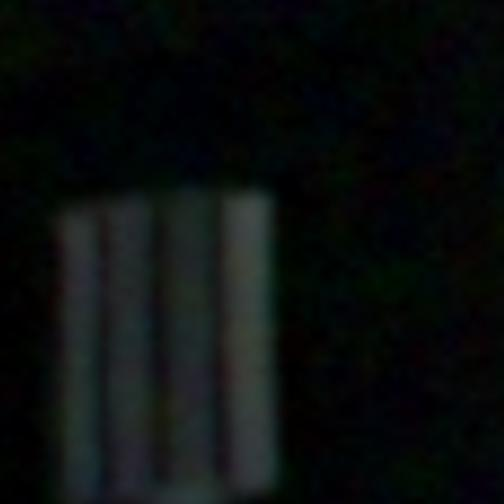

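>>> move:
  target:
    - [0,0,0,0,0,0,0.754,0,0.576,0.696,0.754,0,0.576,0.696,0.754,0,0.576,0.696,0.714,0.678,0.85,0.168,0.4,-0.6,0,0,0,0,0,0,-0.08,0,-0.90,-0.60,-0.08,0,-0.90,-0.60,-0.08,0,-0.90,-0.60,0.26,0.678,0.8,-0.5,0.5,-0.5]

>>> move:
  target:
    - [0,0,0,0,0,0,0.754,0,0.576,0.696,0.754,0,0.576,0.696,0.754,0,0.576,0.696,0.714,0.678,0.85,0.168,0.4,-0.6,0,-0.0004,-0.00722,0.01111,0,0,-0.08,0,-0.90,-0.60,-0.08,0,-0.90,-0.60,-0.08,0,-0.90,-0.60,0.26,0.678,0.8,-0.5,0.5,-0.5]
    - [0,0,0,0,0,0,0.754,0,0.576,0.696,0.754,0,0.576,0.696,0.754,0,0.576,0.696,0.714,0.678,0.85,0.168,0.4,-0.6,0,-0.00058,-0.01443,0.02222,0,0,-0.08,0,-0.90,-0.60,-0.08,0,-0.90,-0.60,-0.08,0,-0.90,-0.60,0.26,0.678,0.8,-0.5,0.5,-0.5]
  speed: 0.03
  blend: 0.001
  cameras: ["cam_left_wrist"]

>>> zoom_image:
  camera: "cam_left_wrist"
  region: [60, 180, 220, 330]

Scene clock: 1027.87 s.
left_arm: end_effector_position=(+0.5007, +0.2613, +0.3167) hand_goal=(+0.754, +0.000, +0.576, +0.696, +0.754, +0.000, +0.576, +0.696, +0.754, +0.000, +0.576, +0.696, +0.714, +0.678, +0.850, +0.168) hand_measured=(+0.750, +0.000, +0.576, +0.696, +0.750, +0.000, +0.576, +0.696, +0.750, +0.000, +0.576, +0.696, +0.714, +0.678, +0.846, +0.168) hand_current_ma=(-4, +0, +0, +0, -4, +0, +0, +0, -5, +0, +0, +0, -1, +0, -8, +0) hand_state=(goal, goal, goal, goal, goal, goal, goal, goal, goal, goal, goal, goal, goal, goal, goal, goal) hand_current_limit=0.40 hand_speed=-0.60 end_effector_quat_wxyz=(-0.224, +0.918, -0.298, +0.135) | right_arm: end_effector_position=(+0.5949, +0.0532, +0.3313) hand_goal=(-0.080, +0.000, -0.900, -0.600, -0.080, +0.000, -0.900, -0.600, -0.080, +0.000, -0.900, -0.600, +0.260, +0.678, +0.800, -0.500) hand_measured=(-0.038, -0.002, -0.614, -0.466, -0.056, +0.000, -0.672, -0.428, -0.080, +0.002, -0.710, -0.414, +0.248, +0.676, +0.792, -0.502) hand_current_ma=(+70, +0, +413, +397, +30, +0, +413, +413, +0, +0, +413, +412, -10, +0, -7, -1) hand_state=(blocked, goal, blocked, blocked, blocked, goal, blocked, blocked, goal, goal, blocked, blocked, goal, goal, goal, goal) hand_current_limit=0.50 hand_speed=-0.50 end_effector_quat_wxyz=(-0.227, +0.683, -0.573, +0.392)
Joint positions: left_arm=[2.883 -1.511 -1.821 -1.084 2.015 -4.323] | right_arm=[0.744 -0.741 0.718 -2.272 -2.234 3.403]
Joint torques (N m): left_arm=[-10.68 30.24 34.1 1.59 2.52 -1.37] | right_arm=[-4.66 -54.14 -22.94 -2.4 -1.39 -1.51]
Wrist force (N): left_arm=[0.3 0.2 0.4] | right_arm=[-1.3 4.1 5.5]
Wrist torque (N m): left_arm=[-0.02 0.05 0.27] | right_arm=[0.15 -0.23 0.28]
Wrist force, peak (N): left_arm=[0.2 0.5 0.8] | right_arm=[-0.9 4.5 5.7]
Hand target: left_arm +0.5007, +0.2613, +0.3167; -0.224, +0.918, -0.298, +0.135 | right_arm +0.5949, +0.0532, +0.3313; -0.227, +0.683, -0.573, +0.392
Off the commanded pose: left_arm 0.000 m, 0 deg | right_arm 0.000 m, 0 deg.
move: done

Scene clock: 1029.50 s.
left_arm: end_effector_position=(+0.5007, +0.2613, +0.3167) hand_goal=(+0.754, +0.000, +0.576, +0.696, +0.754, +0.000, +0.576, +0.696, +0.754, +0.000, +0.576, +0.696, +0.714, +0.678, +0.850, +0.168) hand_measured=(+0.750, +0.000, +0.576, +0.696, +0.750, +0.000, +0.576, +0.696, +0.750, +0.000, +0.576, +0.696, +0.714, +0.678, +0.846, +0.168) hand_current_ma=(-4, +0, +0, +0, -4, +0, +0, +0, -5, +0, +0, +0, -1, +0, -8, +0) hand_state=(goal, goal, goal, goal, goal, goal, goal, goal, goal, goal, goal, goal, goal, goal, goal, goal) hand_current_limit=0.40 hand_speed=-0.60 end_effector_quat_wxyz=(-0.224, +0.918, -0.298, +0.135) | right_arm: end_effector_position=(+0.5949, +0.0528, +0.3227) hand_goal=(-0.080, +0.000, -0.900, -0.600, -0.080, +0.000, -0.900, -0.600, -0.080, +0.000, -0.900, -0.600, +0.260, +0.678, +0.800, -0.500) hand_measured=(-0.044, -0.004, -0.628, -0.466, -0.074, +0.000, -0.690, -0.428, -0.104, +0.002, -0.722, -0.414, +0.250, +0.678, +0.794, -0.502) hand_current_ma=(+54, -1, +412, +397, +4, +0, +413, +413, -28, +0, +413, +413, -8, +0, -5, -1) hand_state=(blocked, goal, blocked, blocked, goal, goal, blocked, blocked, blocked, goal, moving, blocked, goal, goal, goal, goal) hand_current_limit=0.50 hand_speed=-0.50 end_effector_quat_wxyz=(-0.251, +0.675, -0.586, +0.371)
Joint positions: left_arm=[2.883 -1.511 -1.821 -1.084 2.015 -4.323] | right_arm=[0.729 -0.774 0.799 -2.346 -2.185 3.434]
Joint torques (N m): left_arm=[-11.08 30.02 34.48 1.48 2.55 -1.3] | right_arm=[-6.83 -51.72 -4.36 -1.11 3.33 2.04]
Wrist force (N): left_arm=[0.2 0.2 0.4] | right_arm=[7.3 -26.1 -5.7]
Wrist torque (N m): left_arm=[-0.01 0.05 0.26] | right_arm=[-0.38 1.18 -0.35]
Wrist force, peak (N): left_arm=[0.0 0.5 0.8] | right_arm=[7.3 -26.1 -5.7]
Hand target: left_arm +0.5007, +0.2613, +0.3167; -0.224, +0.918, -0.298, +0.135 | right_arm +0.5949, +0.0528, +0.3227; -0.251, +0.675, -0.586, +0.371
Off the commanded pose: left_arm 0.000 m, 0 deg | right_arm 0.000 m, 0 deg.
move: done
camera_calibration:
cam_left_wrist: T_world_to_cam=[[-0.276121, 0.939053, 0.204782, -0.199568], [0.346082, -0.101631, 0.932684, -0.487547], [0.896652, 0.328405, -0.296927, -0.310926], [0, 0, 0, 1]] pos_world=[0.392419, 0.239965, 0.403273]
Images, in order (width x height): cam_left_wrist 672x504.

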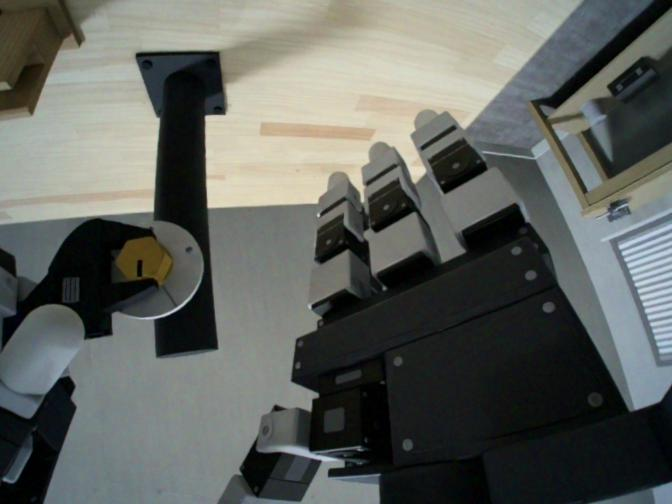

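Scaled by 3.150 from the camera's 672x504 image, which has a finer 960x720 frame.

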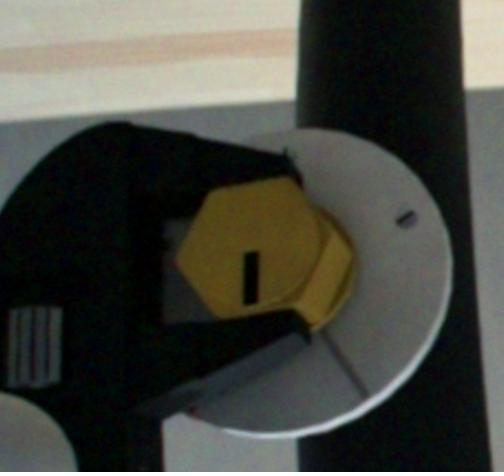

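>>> zoom_image:
  camera: "cam_left_wrist"
  region: [94, 220, 174, 300]

Scaled by 6.300 from the camera's 672x504 image, which has a finer 960x720 frame.

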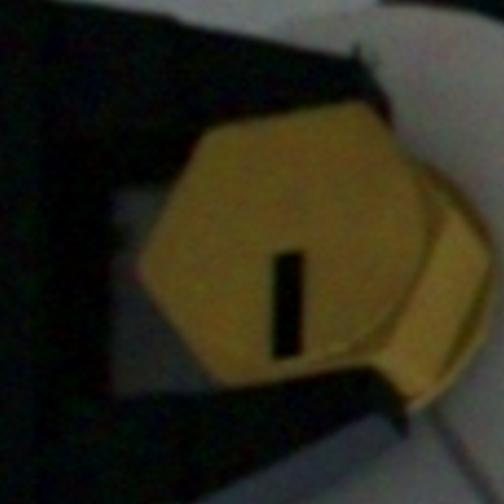

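>>> move:
  target:
    - [0,0,0,0,0,0,0.754,0,0.576,0.696,0.754,0,0.576,0.696,0.754,0,0.576,0.696,0.714,0.678,0.85,0.168,0.4,-0.6,0.002,0,0,0,0,0,-0.08,0,-0.90,-0.60,-0.08,0,-0.90,-0.60,-0.08,0,-0.90,-0.60,0.26,0.678,0.8,-0.5,0.5,-0.5]
  speed: 0.03

>>> move:
  target:
    - [0,0,0,0,0,0,0.754,0,0.576,0.696,0.754,0,0.576,0.696,0.754,0,0.576,0.696,0.714,0.678,0.85,0.168,0.4,-0.6,0,0,-0.0036,0.00556,0,0,-0.08,0,-0.90,-0.60,-0.08,0,-0.90,-0.60,-0.08,0,-0.90,-0.60,0.26,0.678,0.8,-0.5,0.5,-0.5]
  speed: 0.03
  cameras: ["cam_left_wrist"]

>>> zoom_image:
  camera: "cam_left_wrist"
  region: [94, 220, 174, 300]

Scene clock: 1031.97 s.
left_arm: end_effector_position=(+0.5007, +0.2613, +0.3167) hand_goal=(+0.754, +0.000, +0.576, +0.696, +0.754, +0.000, +0.576, +0.696, +0.754, +0.000, +0.576, +0.696, +0.714, +0.678, +0.850, +0.168) hand_measured=(+0.750, +0.000, +0.576, +0.696, +0.750, +0.000, +0.576, +0.696, +0.750, +0.000, +0.576, +0.696, +0.714, +0.678, +0.846, +0.168) hand_current_ma=(-4, +0, +0, +0, -4, +0, +0, +0, -5, +0, +0, +0, -1, +0, -8, +0) hand_state=(goal, goal, goal, goal, goal, goal, goal, goal, goal, goal, goal, goal, goal, goal, goal, goal) hand_current_limit=0.40 hand_speed=-0.60 end_effector_quat_wxyz=(-0.224, +0.918, -0.298, +0.135) | right_arm: end_effector_position=(+0.5961, +0.0528, +0.3227) hand_goal=(-0.080, +0.000, -0.900, -0.600, -0.080, +0.000, -0.900, -0.600, -0.080, +0.000, -0.900, -0.600, +0.260, +0.678, +0.800, -0.500) hand_measured=(-0.050, -0.006, -0.630, -0.466, -0.074, +0.000, -0.698, -0.426, -0.098, +0.000, -0.730, -0.414, +0.250, +0.678, +0.794, -0.502) hand_current_ma=(+42, -3, +413, +397, +3, +0, +413, +413, -19, +0, +411, +413, -7, +0, -5, -1) hand_state=(blocked, goal, blocked, blocked, goal, goal, blocked, blocked, goal, goal, blocked, blocked, goal, goal, goal, goal) hand_current_limit=0.50 hand_speed=-0.50 end_effector_quat_wxyz=(-0.251, +0.675, -0.586, +0.371)
Joint positions: left_arm=[2.883 -1.511 -1.821 -1.084 2.015 -4.323] | right_arm=[0.728 -0.772 0.795 -2.344 -2.184 3.433]
Joint torques (N m): left_arm=[-11.36 31.5 34 1.53 2.57 -1.27] | right_arm=[-9.24 -29.3 -21.63 2.7 2.7 -1.74]
Wrist force (N): left_arm=[0.1 0.3 0.6] | right_arm=[5.8 -23.0 -7.6]
Wrist torque (N m): left_arm=[-0.02 0.07 0.25] | right_arm=[-0.21 0.92 -0.50]
Wrist force, peak (N): left_arm=[0.0 0.6 0.7] | right_arm=[7.0 -26.6 -5.9]
Hand target: left_arm +0.5007, +0.2613, +0.3167; -0.224, +0.918, -0.298, +0.135 | right_arm +0.5961, +0.0528, +0.3227; -0.251, +0.675, -0.586, +0.371
Off the commanded pose: left_arm 0.000 m, 0 deg | right_arm 0.000 m, 0 deg.
move: done

Scene clock: 1032.77 s.
left_arm: end_effector_position=(+0.5007, +0.2613, +0.3167) hand_goal=(+0.754, +0.000, +0.576, +0.696, +0.754, +0.000, +0.576, +0.696, +0.754, +0.000, +0.576, +0.696, +0.714, +0.678, +0.850, +0.168) hand_measured=(+0.750, +0.000, +0.576, +0.696, +0.750, +0.000, +0.576, +0.696, +0.750, +0.000, +0.576, +0.696, +0.714, +0.678, +0.846, +0.168) hand_current_ma=(-4, +0, +0, +0, -4, +0, +0, +0, -5, +0, +0, +0, -1, +0, -8, +0) hand_state=(goal, goal, goal, goal, goal, goal, goal, goal, goal, goal, goal, goal, goal, goal, goal, goal) hand_current_limit=0.40 hand_speed=-0.60 end_effector_quat_wxyz=(-0.224, +0.918, -0.298, +0.135) | right_arm: end_effector_position=(+0.5961, +0.0528, +0.3205) hand_goal=(-0.080, +0.000, -0.900, -0.600, -0.080, +0.000, -0.900, -0.600, -0.080, +0.000, -0.900, -0.600, +0.260, +0.678, +0.800, -0.500) hand_measured=(-0.046, -0.006, -0.632, -0.466, -0.070, +0.000, -0.702, -0.424, -0.096, +0.000, -0.732, -0.414, +0.250, +0.678, +0.794, -0.502) hand_current_ma=(+47, -3, +412, +397, +8, +0, +412, +413, -12, +0, +412, +412, -7, +0, -5, -1) hand_state=(blocked, goal, moving, blocked, moving, goal, blocked, blocked, moving, goal, blocked, blocked, goal, goal, goal, goal) hand_current_limit=0.50 hand_speed=-0.50 end_effector_quat_wxyz=(-0.257, +0.673, -0.590, +0.366) end_effector_velocity=(+0.000, +0.000, +0.001) end_effector_angular_velocity=(+0.004, -0.003, -0.001)
Joint positions: left_arm=[2.883 -1.511 -1.821 -1.084 2.015 -4.323] | right_arm=[0.724 -0.779 0.813 -2.362 -2.172 3.441]
Joint velocities: left_arm=[within noise] | right_arm=[0 -0.002 0.002 -0.005 0.001 0.001]
Joint torques (N m): left_arm=[-10.52 30.01 34.02 1.73 2.4 -1.42] | right_arm=[-7.92 -50.77 -3.13 -1.5 3.51 2.48]
Wrist force (N): left_arm=[-0.1 0.3 0.6] | right_arm=[7.6 -25.1 -7.9]
Wrist torque (N m): left_arm=[-0.03 0.10 0.23] | right_arm=[-0.23 1.12 -0.55]
Wrist force, peak (N): left_arm=[0.0 0.3 0.8] | right_arm=[6.1 -26.2 -7.4]
Hand target: left_arm +0.5007, +0.2613, +0.3167; -0.224, +0.918, -0.298, +0.135 | right_arm +0.5961, +0.0528, +0.3205; -0.257, +0.672, -0.590, +0.366
Off the commanded pose: left_arm 0.000 m, 0 deg | right_arm 0.000 m, 0 deg.
move: done
camera_calibration:
cam_left_wrist: T_world_to_cam=[[-0.276121, 0.939053, 0.204782, -0.199568], [0.346082, -0.101631, 0.932684, -0.487547], [0.896652, 0.328405, -0.296927, -0.310926], [0, 0, 0, 1]] pos_world=[0.392419, 0.239965, 0.403273]
Images, in order (width x height): cam_left_wrist 672x504.

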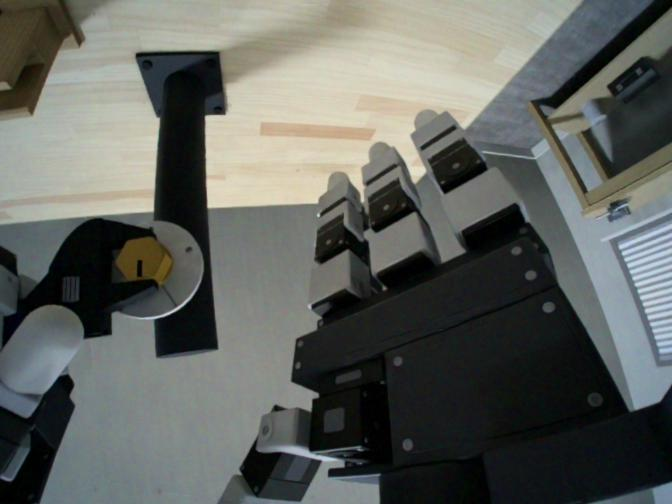

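Scaled by 6.300 from the camera's 672x504 image, which has a finer 960x720 frame.

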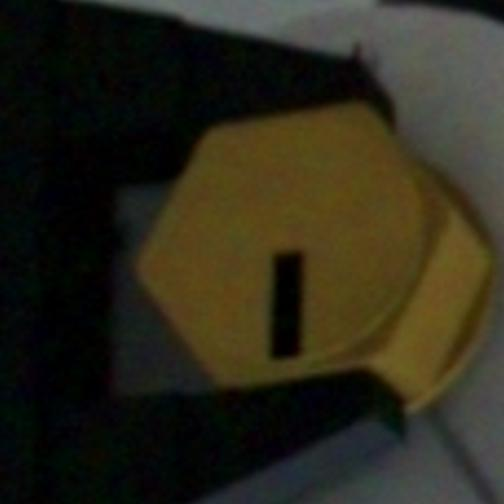

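>>> move:
  target:
    - [0,0,0,0,0,0,0.754,0,0.576,0.696,0.754,0,0.576,0.696,0.754,0,0.576,0.696,0.714,0.678,0.85,0.168,0.4,-0.6,0,0,-0.0036,0.00556,0,0,-0.08,0,-0.90,-0.60,-0.08,0,-0.90,-0.60,-0.08,0,-0.90,-0.60,0.26,0.678,0.8,-0.5,0.5,-0.5]
    - [0,0,0,0,0,0,0.754,0,0.576,0.696,0.754,0,0.576,0.696,0.754,0,0.576,0.696,0.714,0.678,0.85,0.168,0.4,-0.6,0,0.0002,-0.0072,0.01111,0,0,-0.08,0,-0.90,-0.60,-0.08,0,-0.90,-0.60,-0.08,0,-0.90,-0.60,0.26,0.678,0.8,-0.5,0.5,-0.5]
  speed: 0.03
  blend: 0.001
  cameras: ["cam_left_wrist"]

>>> zoom_image:
  camera: "cam_left_wrist"
  region: [94, 220, 174, 300]

Scene clock: 1034.87 s.
left_arm: end_effector_position=(+0.5007, +0.2613, +0.3167) hand_goal=(+0.754, +0.000, +0.576, +0.696, +0.754, +0.000, +0.576, +0.696, +0.754, +0.000, +0.576, +0.696, +0.714, +0.678, +0.850, +0.168) hand_measured=(+0.750, +0.000, +0.576, +0.696, +0.750, +0.000, +0.576, +0.696, +0.750, +0.000, +0.576, +0.696, +0.714, +0.678, +0.846, +0.168) hand_current_ma=(-4, +0, +0, +0, -4, +0, +0, +0, -5, +0, +0, +0, -1, +0, -8, +0) hand_state=(goal, goal, goal, goal, goal, goal, goal, goal, goal, goal, goal, goal, goal, goal, goal, goal) hand_current_limit=0.40 hand_speed=-0.60 end_effector_quat_wxyz=(-0.224, +0.918, -0.298, +0.135) | right_arm: end_effector_position=(+0.5961, +0.0529, +0.3162) hand_goal=(-0.080, +0.000, -0.900, -0.600, -0.080, +0.000, -0.900, -0.600, -0.080, +0.000, -0.900, -0.600, +0.260, +0.678, +0.800, -0.500) hand_measured=(-0.046, -0.006, -0.634, -0.466, -0.070, +0.000, -0.706, -0.420, -0.094, +0.000, -0.734, -0.414, +0.250, +0.678, +0.794, -0.502) hand_current_ma=(+52, -3, +410, +397, +14, +0, +412, +413, -8, +0, +412, +412, -7, +0, -4, -1) hand_state=(blocked, goal, blocked, blocked, moving, goal, blocked, blocked, moving, goal, blocked, blocked, goal, goal, goal, goal) hand_current_limit=0.50 hand_speed=-0.50 end_effector_quat_wxyz=(-0.268, +0.668, -0.596, +0.356)
Joint positions: left_arm=[2.883 -1.511 -1.821 -1.084 2.015 -4.323] | right_arm=[0.717 -0.793 0.85 -2.398 -2.147 3.458]
Joint torques (N m): left_arm=[-11.23 30.82 34.12 1.56 2.58 -1.33] | right_arm=[-6.32 -49.27 -2.48 -1.2 3.93 2.58]
Wrist force (N): left_arm=[0.2 0.6 0.7] | right_arm=[8.6 -26.3 -8.0]
Wrist torque (N m): left_arm=[0.00 0.06 0.25] | right_arm=[-0.20 1.10 -0.46]
Wrist force, peak (N): left_arm=[0.3 0.3 1.0] | right_arm=[8.1 -27.0 -8.5]
Hand target: left_arm +0.5007, +0.2613, +0.3167; -0.224, +0.918, -0.298, +0.135 | right_arm +0.5961, +0.0529, +0.3162; -0.269, +0.668, -0.596, +0.356
Off the commanded pose: left_arm 0.000 m, 0 deg | right_arm 0.000 m, 0 deg.
move: done; blend cut to 0 m at target 1
camera_calibration:
cam_left_wrist: T_world_to_cam=[[-0.276121, 0.939053, 0.204782, -0.199568], [0.346082, -0.101631, 0.932684, -0.487547], [0.896652, 0.328405, -0.296927, -0.310926], [0, 0, 0, 1]] pos_world=[0.392419, 0.239965, 0.403273]
Images, in order (width x height): cam_left_wrist 672x504.

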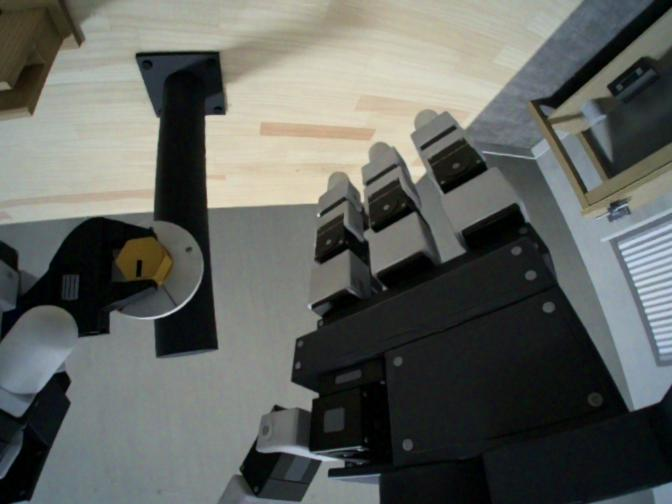

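Scaled by 6.300 from the camera's 672x504 image, which has a finer 960x720 frame.

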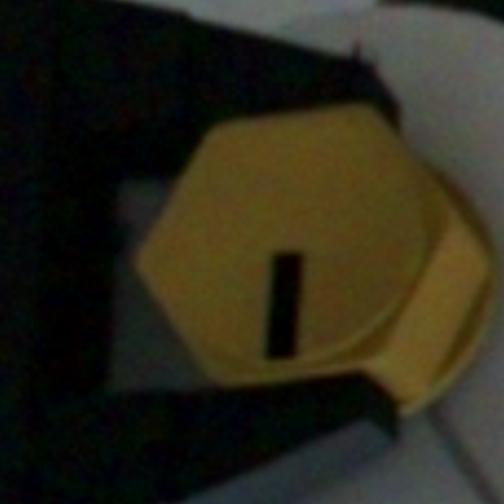

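>>> move:
  target:
    - [0,0,0,0,0,0,0.754,0,0.576,0.696,0.754,0,0.576,0.696,0.754,0,0.576,0.696,0.714,0.678,0.85,0.168,0.4,-0.6,0.00133,0.00047,-0.00717,0.01111,0,0,-0.08,0,-0.90,-0.60,-0.08,0,-0.90,-0.60,-0.08,0,-0.90,-0.60,0.26,0.678,0.8,-0.5,0.65,-0.5]
    - [0,0,0,0,0,0,0.754,0,0.576,0.696,0.754,0,0.576,0.696,0.754,0,0.576,0.696,0.714,0.678,0.85,0.168,0.4,-0.6,0.00133,0.00117,-0.0143,0.02222,0,0,-0.08,0,-0.90,-0.60,-0.08,0,-0.90,-0.60,-0.08,0,-0.90,-0.60,0.26,0.678,0.8,-0.5,0.65,-0.5]
  speed: 0.03
  blend: 0.001
  cameras: ["cam_left_wrist"]

>>> zoom_image:
  camera: "cam_left_wrist"
  region: [94, 220, 174, 300]

Scene clock: 1037.07 s.
left_arm: end_effector_position=(+0.5007, +0.2613, +0.3167) hand_goal=(+0.754, +0.000, +0.576, +0.696, +0.754, +0.000, +0.576, +0.696, +0.754, +0.000, +0.576, +0.696, +0.714, +0.678, +0.850, +0.168) hand_measured=(+0.750, +0.000, +0.576, +0.696, +0.750, +0.000, +0.576, +0.696, +0.750, +0.000, +0.576, +0.696, +0.714, +0.678, +0.846, +0.168) hand_current_ma=(-4, +0, +0, +0, -4, +0, +0, +0, -5, +0, +0, +0, -1, +0, -8, +0) hand_state=(goal, goal, goal, goal, goal, goal, goal, goal, goal, goal, goal, goal, goal, goal, goal, goal) hand_current_limit=0.40 hand_speed=-0.60 end_effector_quat_wxyz=(-0.224, +0.918, -0.298, +0.135) | right_arm: end_effector_position=(+0.5969, +0.0536, +0.3076) hand_goal=(-0.080, +0.000, -0.900, -0.600, -0.080, +0.000, -0.900, -0.600, -0.080, +0.000, -0.900, -0.600, +0.260, +0.678, +0.800, -0.500) hand_measured=(-0.048, -0.008, -0.636, -0.466, -0.068, +0.000, -0.712, -0.418, -0.090, +0.000, -0.738, -0.416, +0.250, +0.678, +0.794, -0.502) hand_current_ma=(+50, -4, +452, +397, +14, +0, +454, +454, -4, +0, +454, +454, -7, +0, -4, -1) hand_state=(blocked, goal, blocked, blocked, moving, goal, blocked, blocked, moving, goal, blocked, blocked, goal, goal, goal, goal) hand_current_limit=0.65 hand_speed=-0.50 end_effector_quat_wxyz=(-0.292, +0.658, -0.608, +0.335)
Joint positions: left_arm=[2.883 -1.511 -1.821 -1.084 2.015 -4.323] | right_arm=[0.702 -0.815 0.916 -2.467 -2.097 3.491]
Joint torques (N m): left_arm=[-10.82 29.28 35.05 1.52 2.56 -1.32] | right_arm=[-5.79 -47.25 -2.58 -1.21 4.13 2.53]
Wrist force (N): left_arm=[0.1 0.5 0.3] | right_arm=[8.5 -26.6 -9.6]
Wrist torque (N m): left_arm=[0.02 0.06 0.24] | right_arm=[-0.15 1.14 -0.75]
Wrist force, peak (N): left_arm=[0.0 0.6 0.8] | right_arm=[7.8 -28.0 -8.5]
Hand target: left_arm +0.5007, +0.2613, +0.3167; -0.224, +0.918, -0.298, +0.135 | right_arm +0.5969, +0.0536, +0.3076; -0.292, +0.658, -0.608, +0.335
Off the commanded pose: left_arm 0.000 m, 0 deg | right_arm 0.000 m, 0 deg.
move: done
camera_calibration:
cam_left_wrist: T_world_to_cam=[[-0.276121, 0.939053, 0.204782, -0.199568], [0.346082, -0.101631, 0.932684, -0.487547], [0.896652, 0.328405, -0.296927, -0.310926], [0, 0, 0, 1]] pos_world=[0.392419, 0.239965, 0.403273]
Images, in order (width x height): cam_left_wrist 672x504.

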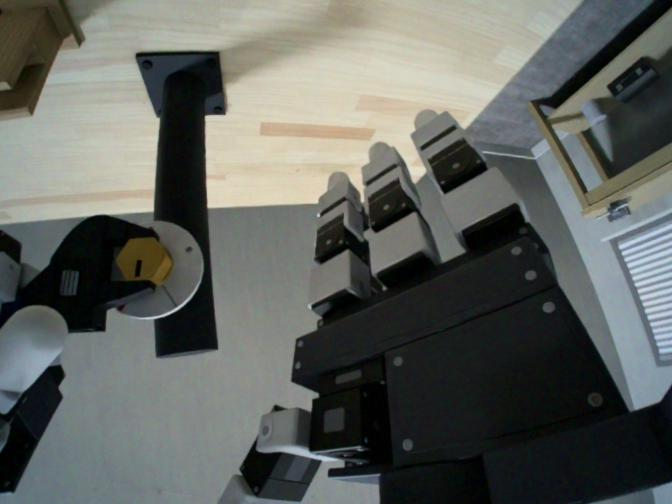

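Scaled by 6.300 from the camera's 672x504 image, which has a finer 960x720 frame.

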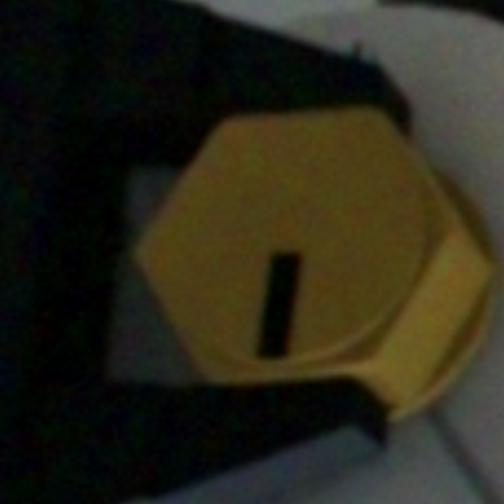

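>>> move:
  target:
    - [0,0,0,0,0,0,0.754,0,0.576,0.696,0.754,0,0.576,0.696,0.754,0,0.576,0.696,0.714,0.678,0.85,0.168,0.4,-0.6,0.0008,0.00095,-0.00705,0.01111,0,0,-0.08,0,-0.90,-0.60,-0.08,0,-0.90,-0.60,-0.08,0,-0.90,-0.60,0.26,0.678,0.8,-0.5,0.65,-0.5]
    - [0,0,0,0,0,0,0.754,0,0.576,0.696,0.754,0,0.576,0.696,0.754,0,0.576,0.696,0.714,0.678,0.85,0.168,0.4,-0.6,0.0008,0.00217,-0.01405,0.02222,0,0,-0.08,0,-0.90,-0.60,-0.08,0,-0.90,-0.60,-0.08,0,-0.90,-0.60,0.26,0.678,0.8,-0.5,0.65,-0.5]
    - [0,0,0,0,0,0,0.754,0,0.576,0.696,0.754,0,0.576,0.696,0.754,0,0.576,0.696,0.714,0.678,0.85,0.168,0.4,-0.6,0.0008,0.00363,-0.02102,0.03333,0,0,-0.08,0,-0.90,-0.60,-0.08,0,-0.90,-0.60,-0.08,0,-0.90,-0.60,0.26,0.678,0.8,-0.5,0.65,-0.5]
  speed: 0.03
  blend: 0.001
  cameras: ["cam_left_wrist"]

>>> zoom_image:
  camera: "cam_left_wrist"
  region: [94, 220, 174, 300]

Scene clock: 1039.87 s.
left_arm: end_effector_position=(+0.5007, +0.2613, +0.3167) hand_goal=(+0.754, +0.000, +0.576, +0.696, +0.754, +0.000, +0.576, +0.696, +0.754, +0.000, +0.576, +0.696, +0.714, +0.678, +0.850, +0.168) hand_measured=(+0.750, +0.000, +0.576, +0.696, +0.750, +0.000, +0.576, +0.696, +0.750, +0.000, +0.576, +0.696, +0.714, +0.678, +0.846, +0.168) hand_current_ma=(-4, +0, +0, +0, -4, +0, +0, +0, -5, +0, +0, +0, -1, +0, -8, +0) hand_state=(goal, goal, goal, goal, goal, goal, goal, goal, goal, goal, goal, goal, goal, goal, goal, goal) hand_current_limit=0.40 hand_speed=-0.60 end_effector_quat_wxyz=(-0.224, +0.918, -0.298, +0.135) | right_arm: end_effector_position=(+0.5974, +0.0558, +0.2950) hand_goal=(-0.080, +0.000, -0.900, -0.600, -0.080, +0.000, -0.900, -0.600, -0.080, +0.000, -0.900, -0.600, +0.260, +0.678, +0.800, -0.500) hand_measured=(-0.052, -0.012, -0.634, -0.466, -0.068, +0.000, -0.718, -0.412, -0.086, +0.000, -0.744, -0.418, +0.250, +0.678, +0.796, -0.502) hand_current_ma=(+41, -7, +453, +398, +6, +0, +454, +454, -7, +0, +452, +453, -7, +0, -3, -1) hand_state=(blocked, goal, blocked, blocked, goal, goal, blocked, blocked, moving, goal, blocked, blocked, goal, goal, goal, goal) hand_current_limit=0.65 hand_speed=-0.50 end_effector_quat_wxyz=(-0.326, +0.642, -0.625, +0.303)
Joint positions: left_arm=[2.883 -1.511 -1.821 -1.084 2.015 -4.323] | right_arm=[0.68 -0.84 1.006 -2.569 -2.024 3.543]
Joint torques (N m): left_arm=[-11.27 30.07 35.12 1.69 2.48 -1.35] | right_arm=[-3.75 -45.31 -1.77 -1.41 4.56 2.97]
Wrist force (N): left_arm=[0.0 0.1 0.6] | right_arm=[8.5 -27.1 -11.0]
Wrist torque (N m): left_arm=[-0.05 0.08 0.24] | right_arm=[0.06 1.38 -1.25]
Wrist force, peak (N): left_arm=[0.0 0.7 0.7] | right_arm=[9.1 -27.9 -12.0]
Hand target: left_arm +0.5007, +0.2613, +0.3167; -0.224, +0.918, -0.298, +0.135 | right_arm +0.5974, +0.0558, +0.2950; -0.326, +0.642, -0.625, +0.303
Off the commanded pose: left_arm 0.000 m, 0 deg | right_arm 0.000 m, 0 deg.
move: done
camera_calibration:
cam_left_wrist: T_world_to_cam=[[-0.276121, 0.939053, 0.204782, -0.199568], [0.346082, -0.101631, 0.932684, -0.487547], [0.896652, 0.328405, -0.296927, -0.310926], [0, 0, 0, 1]] pos_world=[0.392419, 0.239965, 0.403273]
Images, in order (width x height): cam_left_wrist 672x504.

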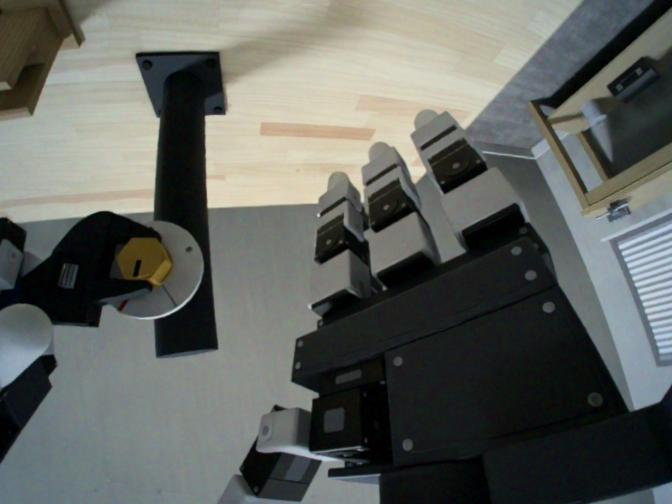

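Scaled by 6.300 from the camera's 672x504 image, which has a finer 960x720 frame.

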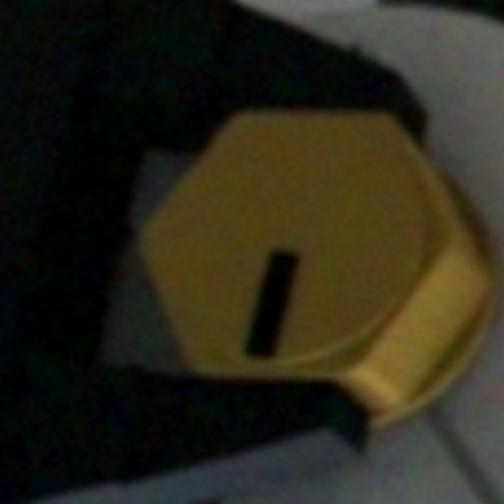

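>>> zoom_image:
  camera: "cam_left_wrist"
  region: [80, 220, 200, 340]

Scaled by 4.200 from the camera's 672x504 image, which has a finer 960x720 frame.

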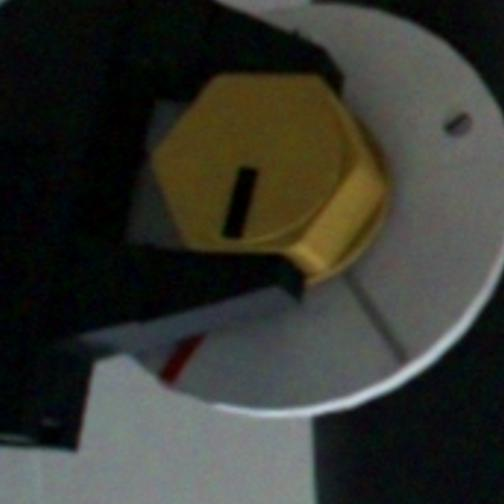

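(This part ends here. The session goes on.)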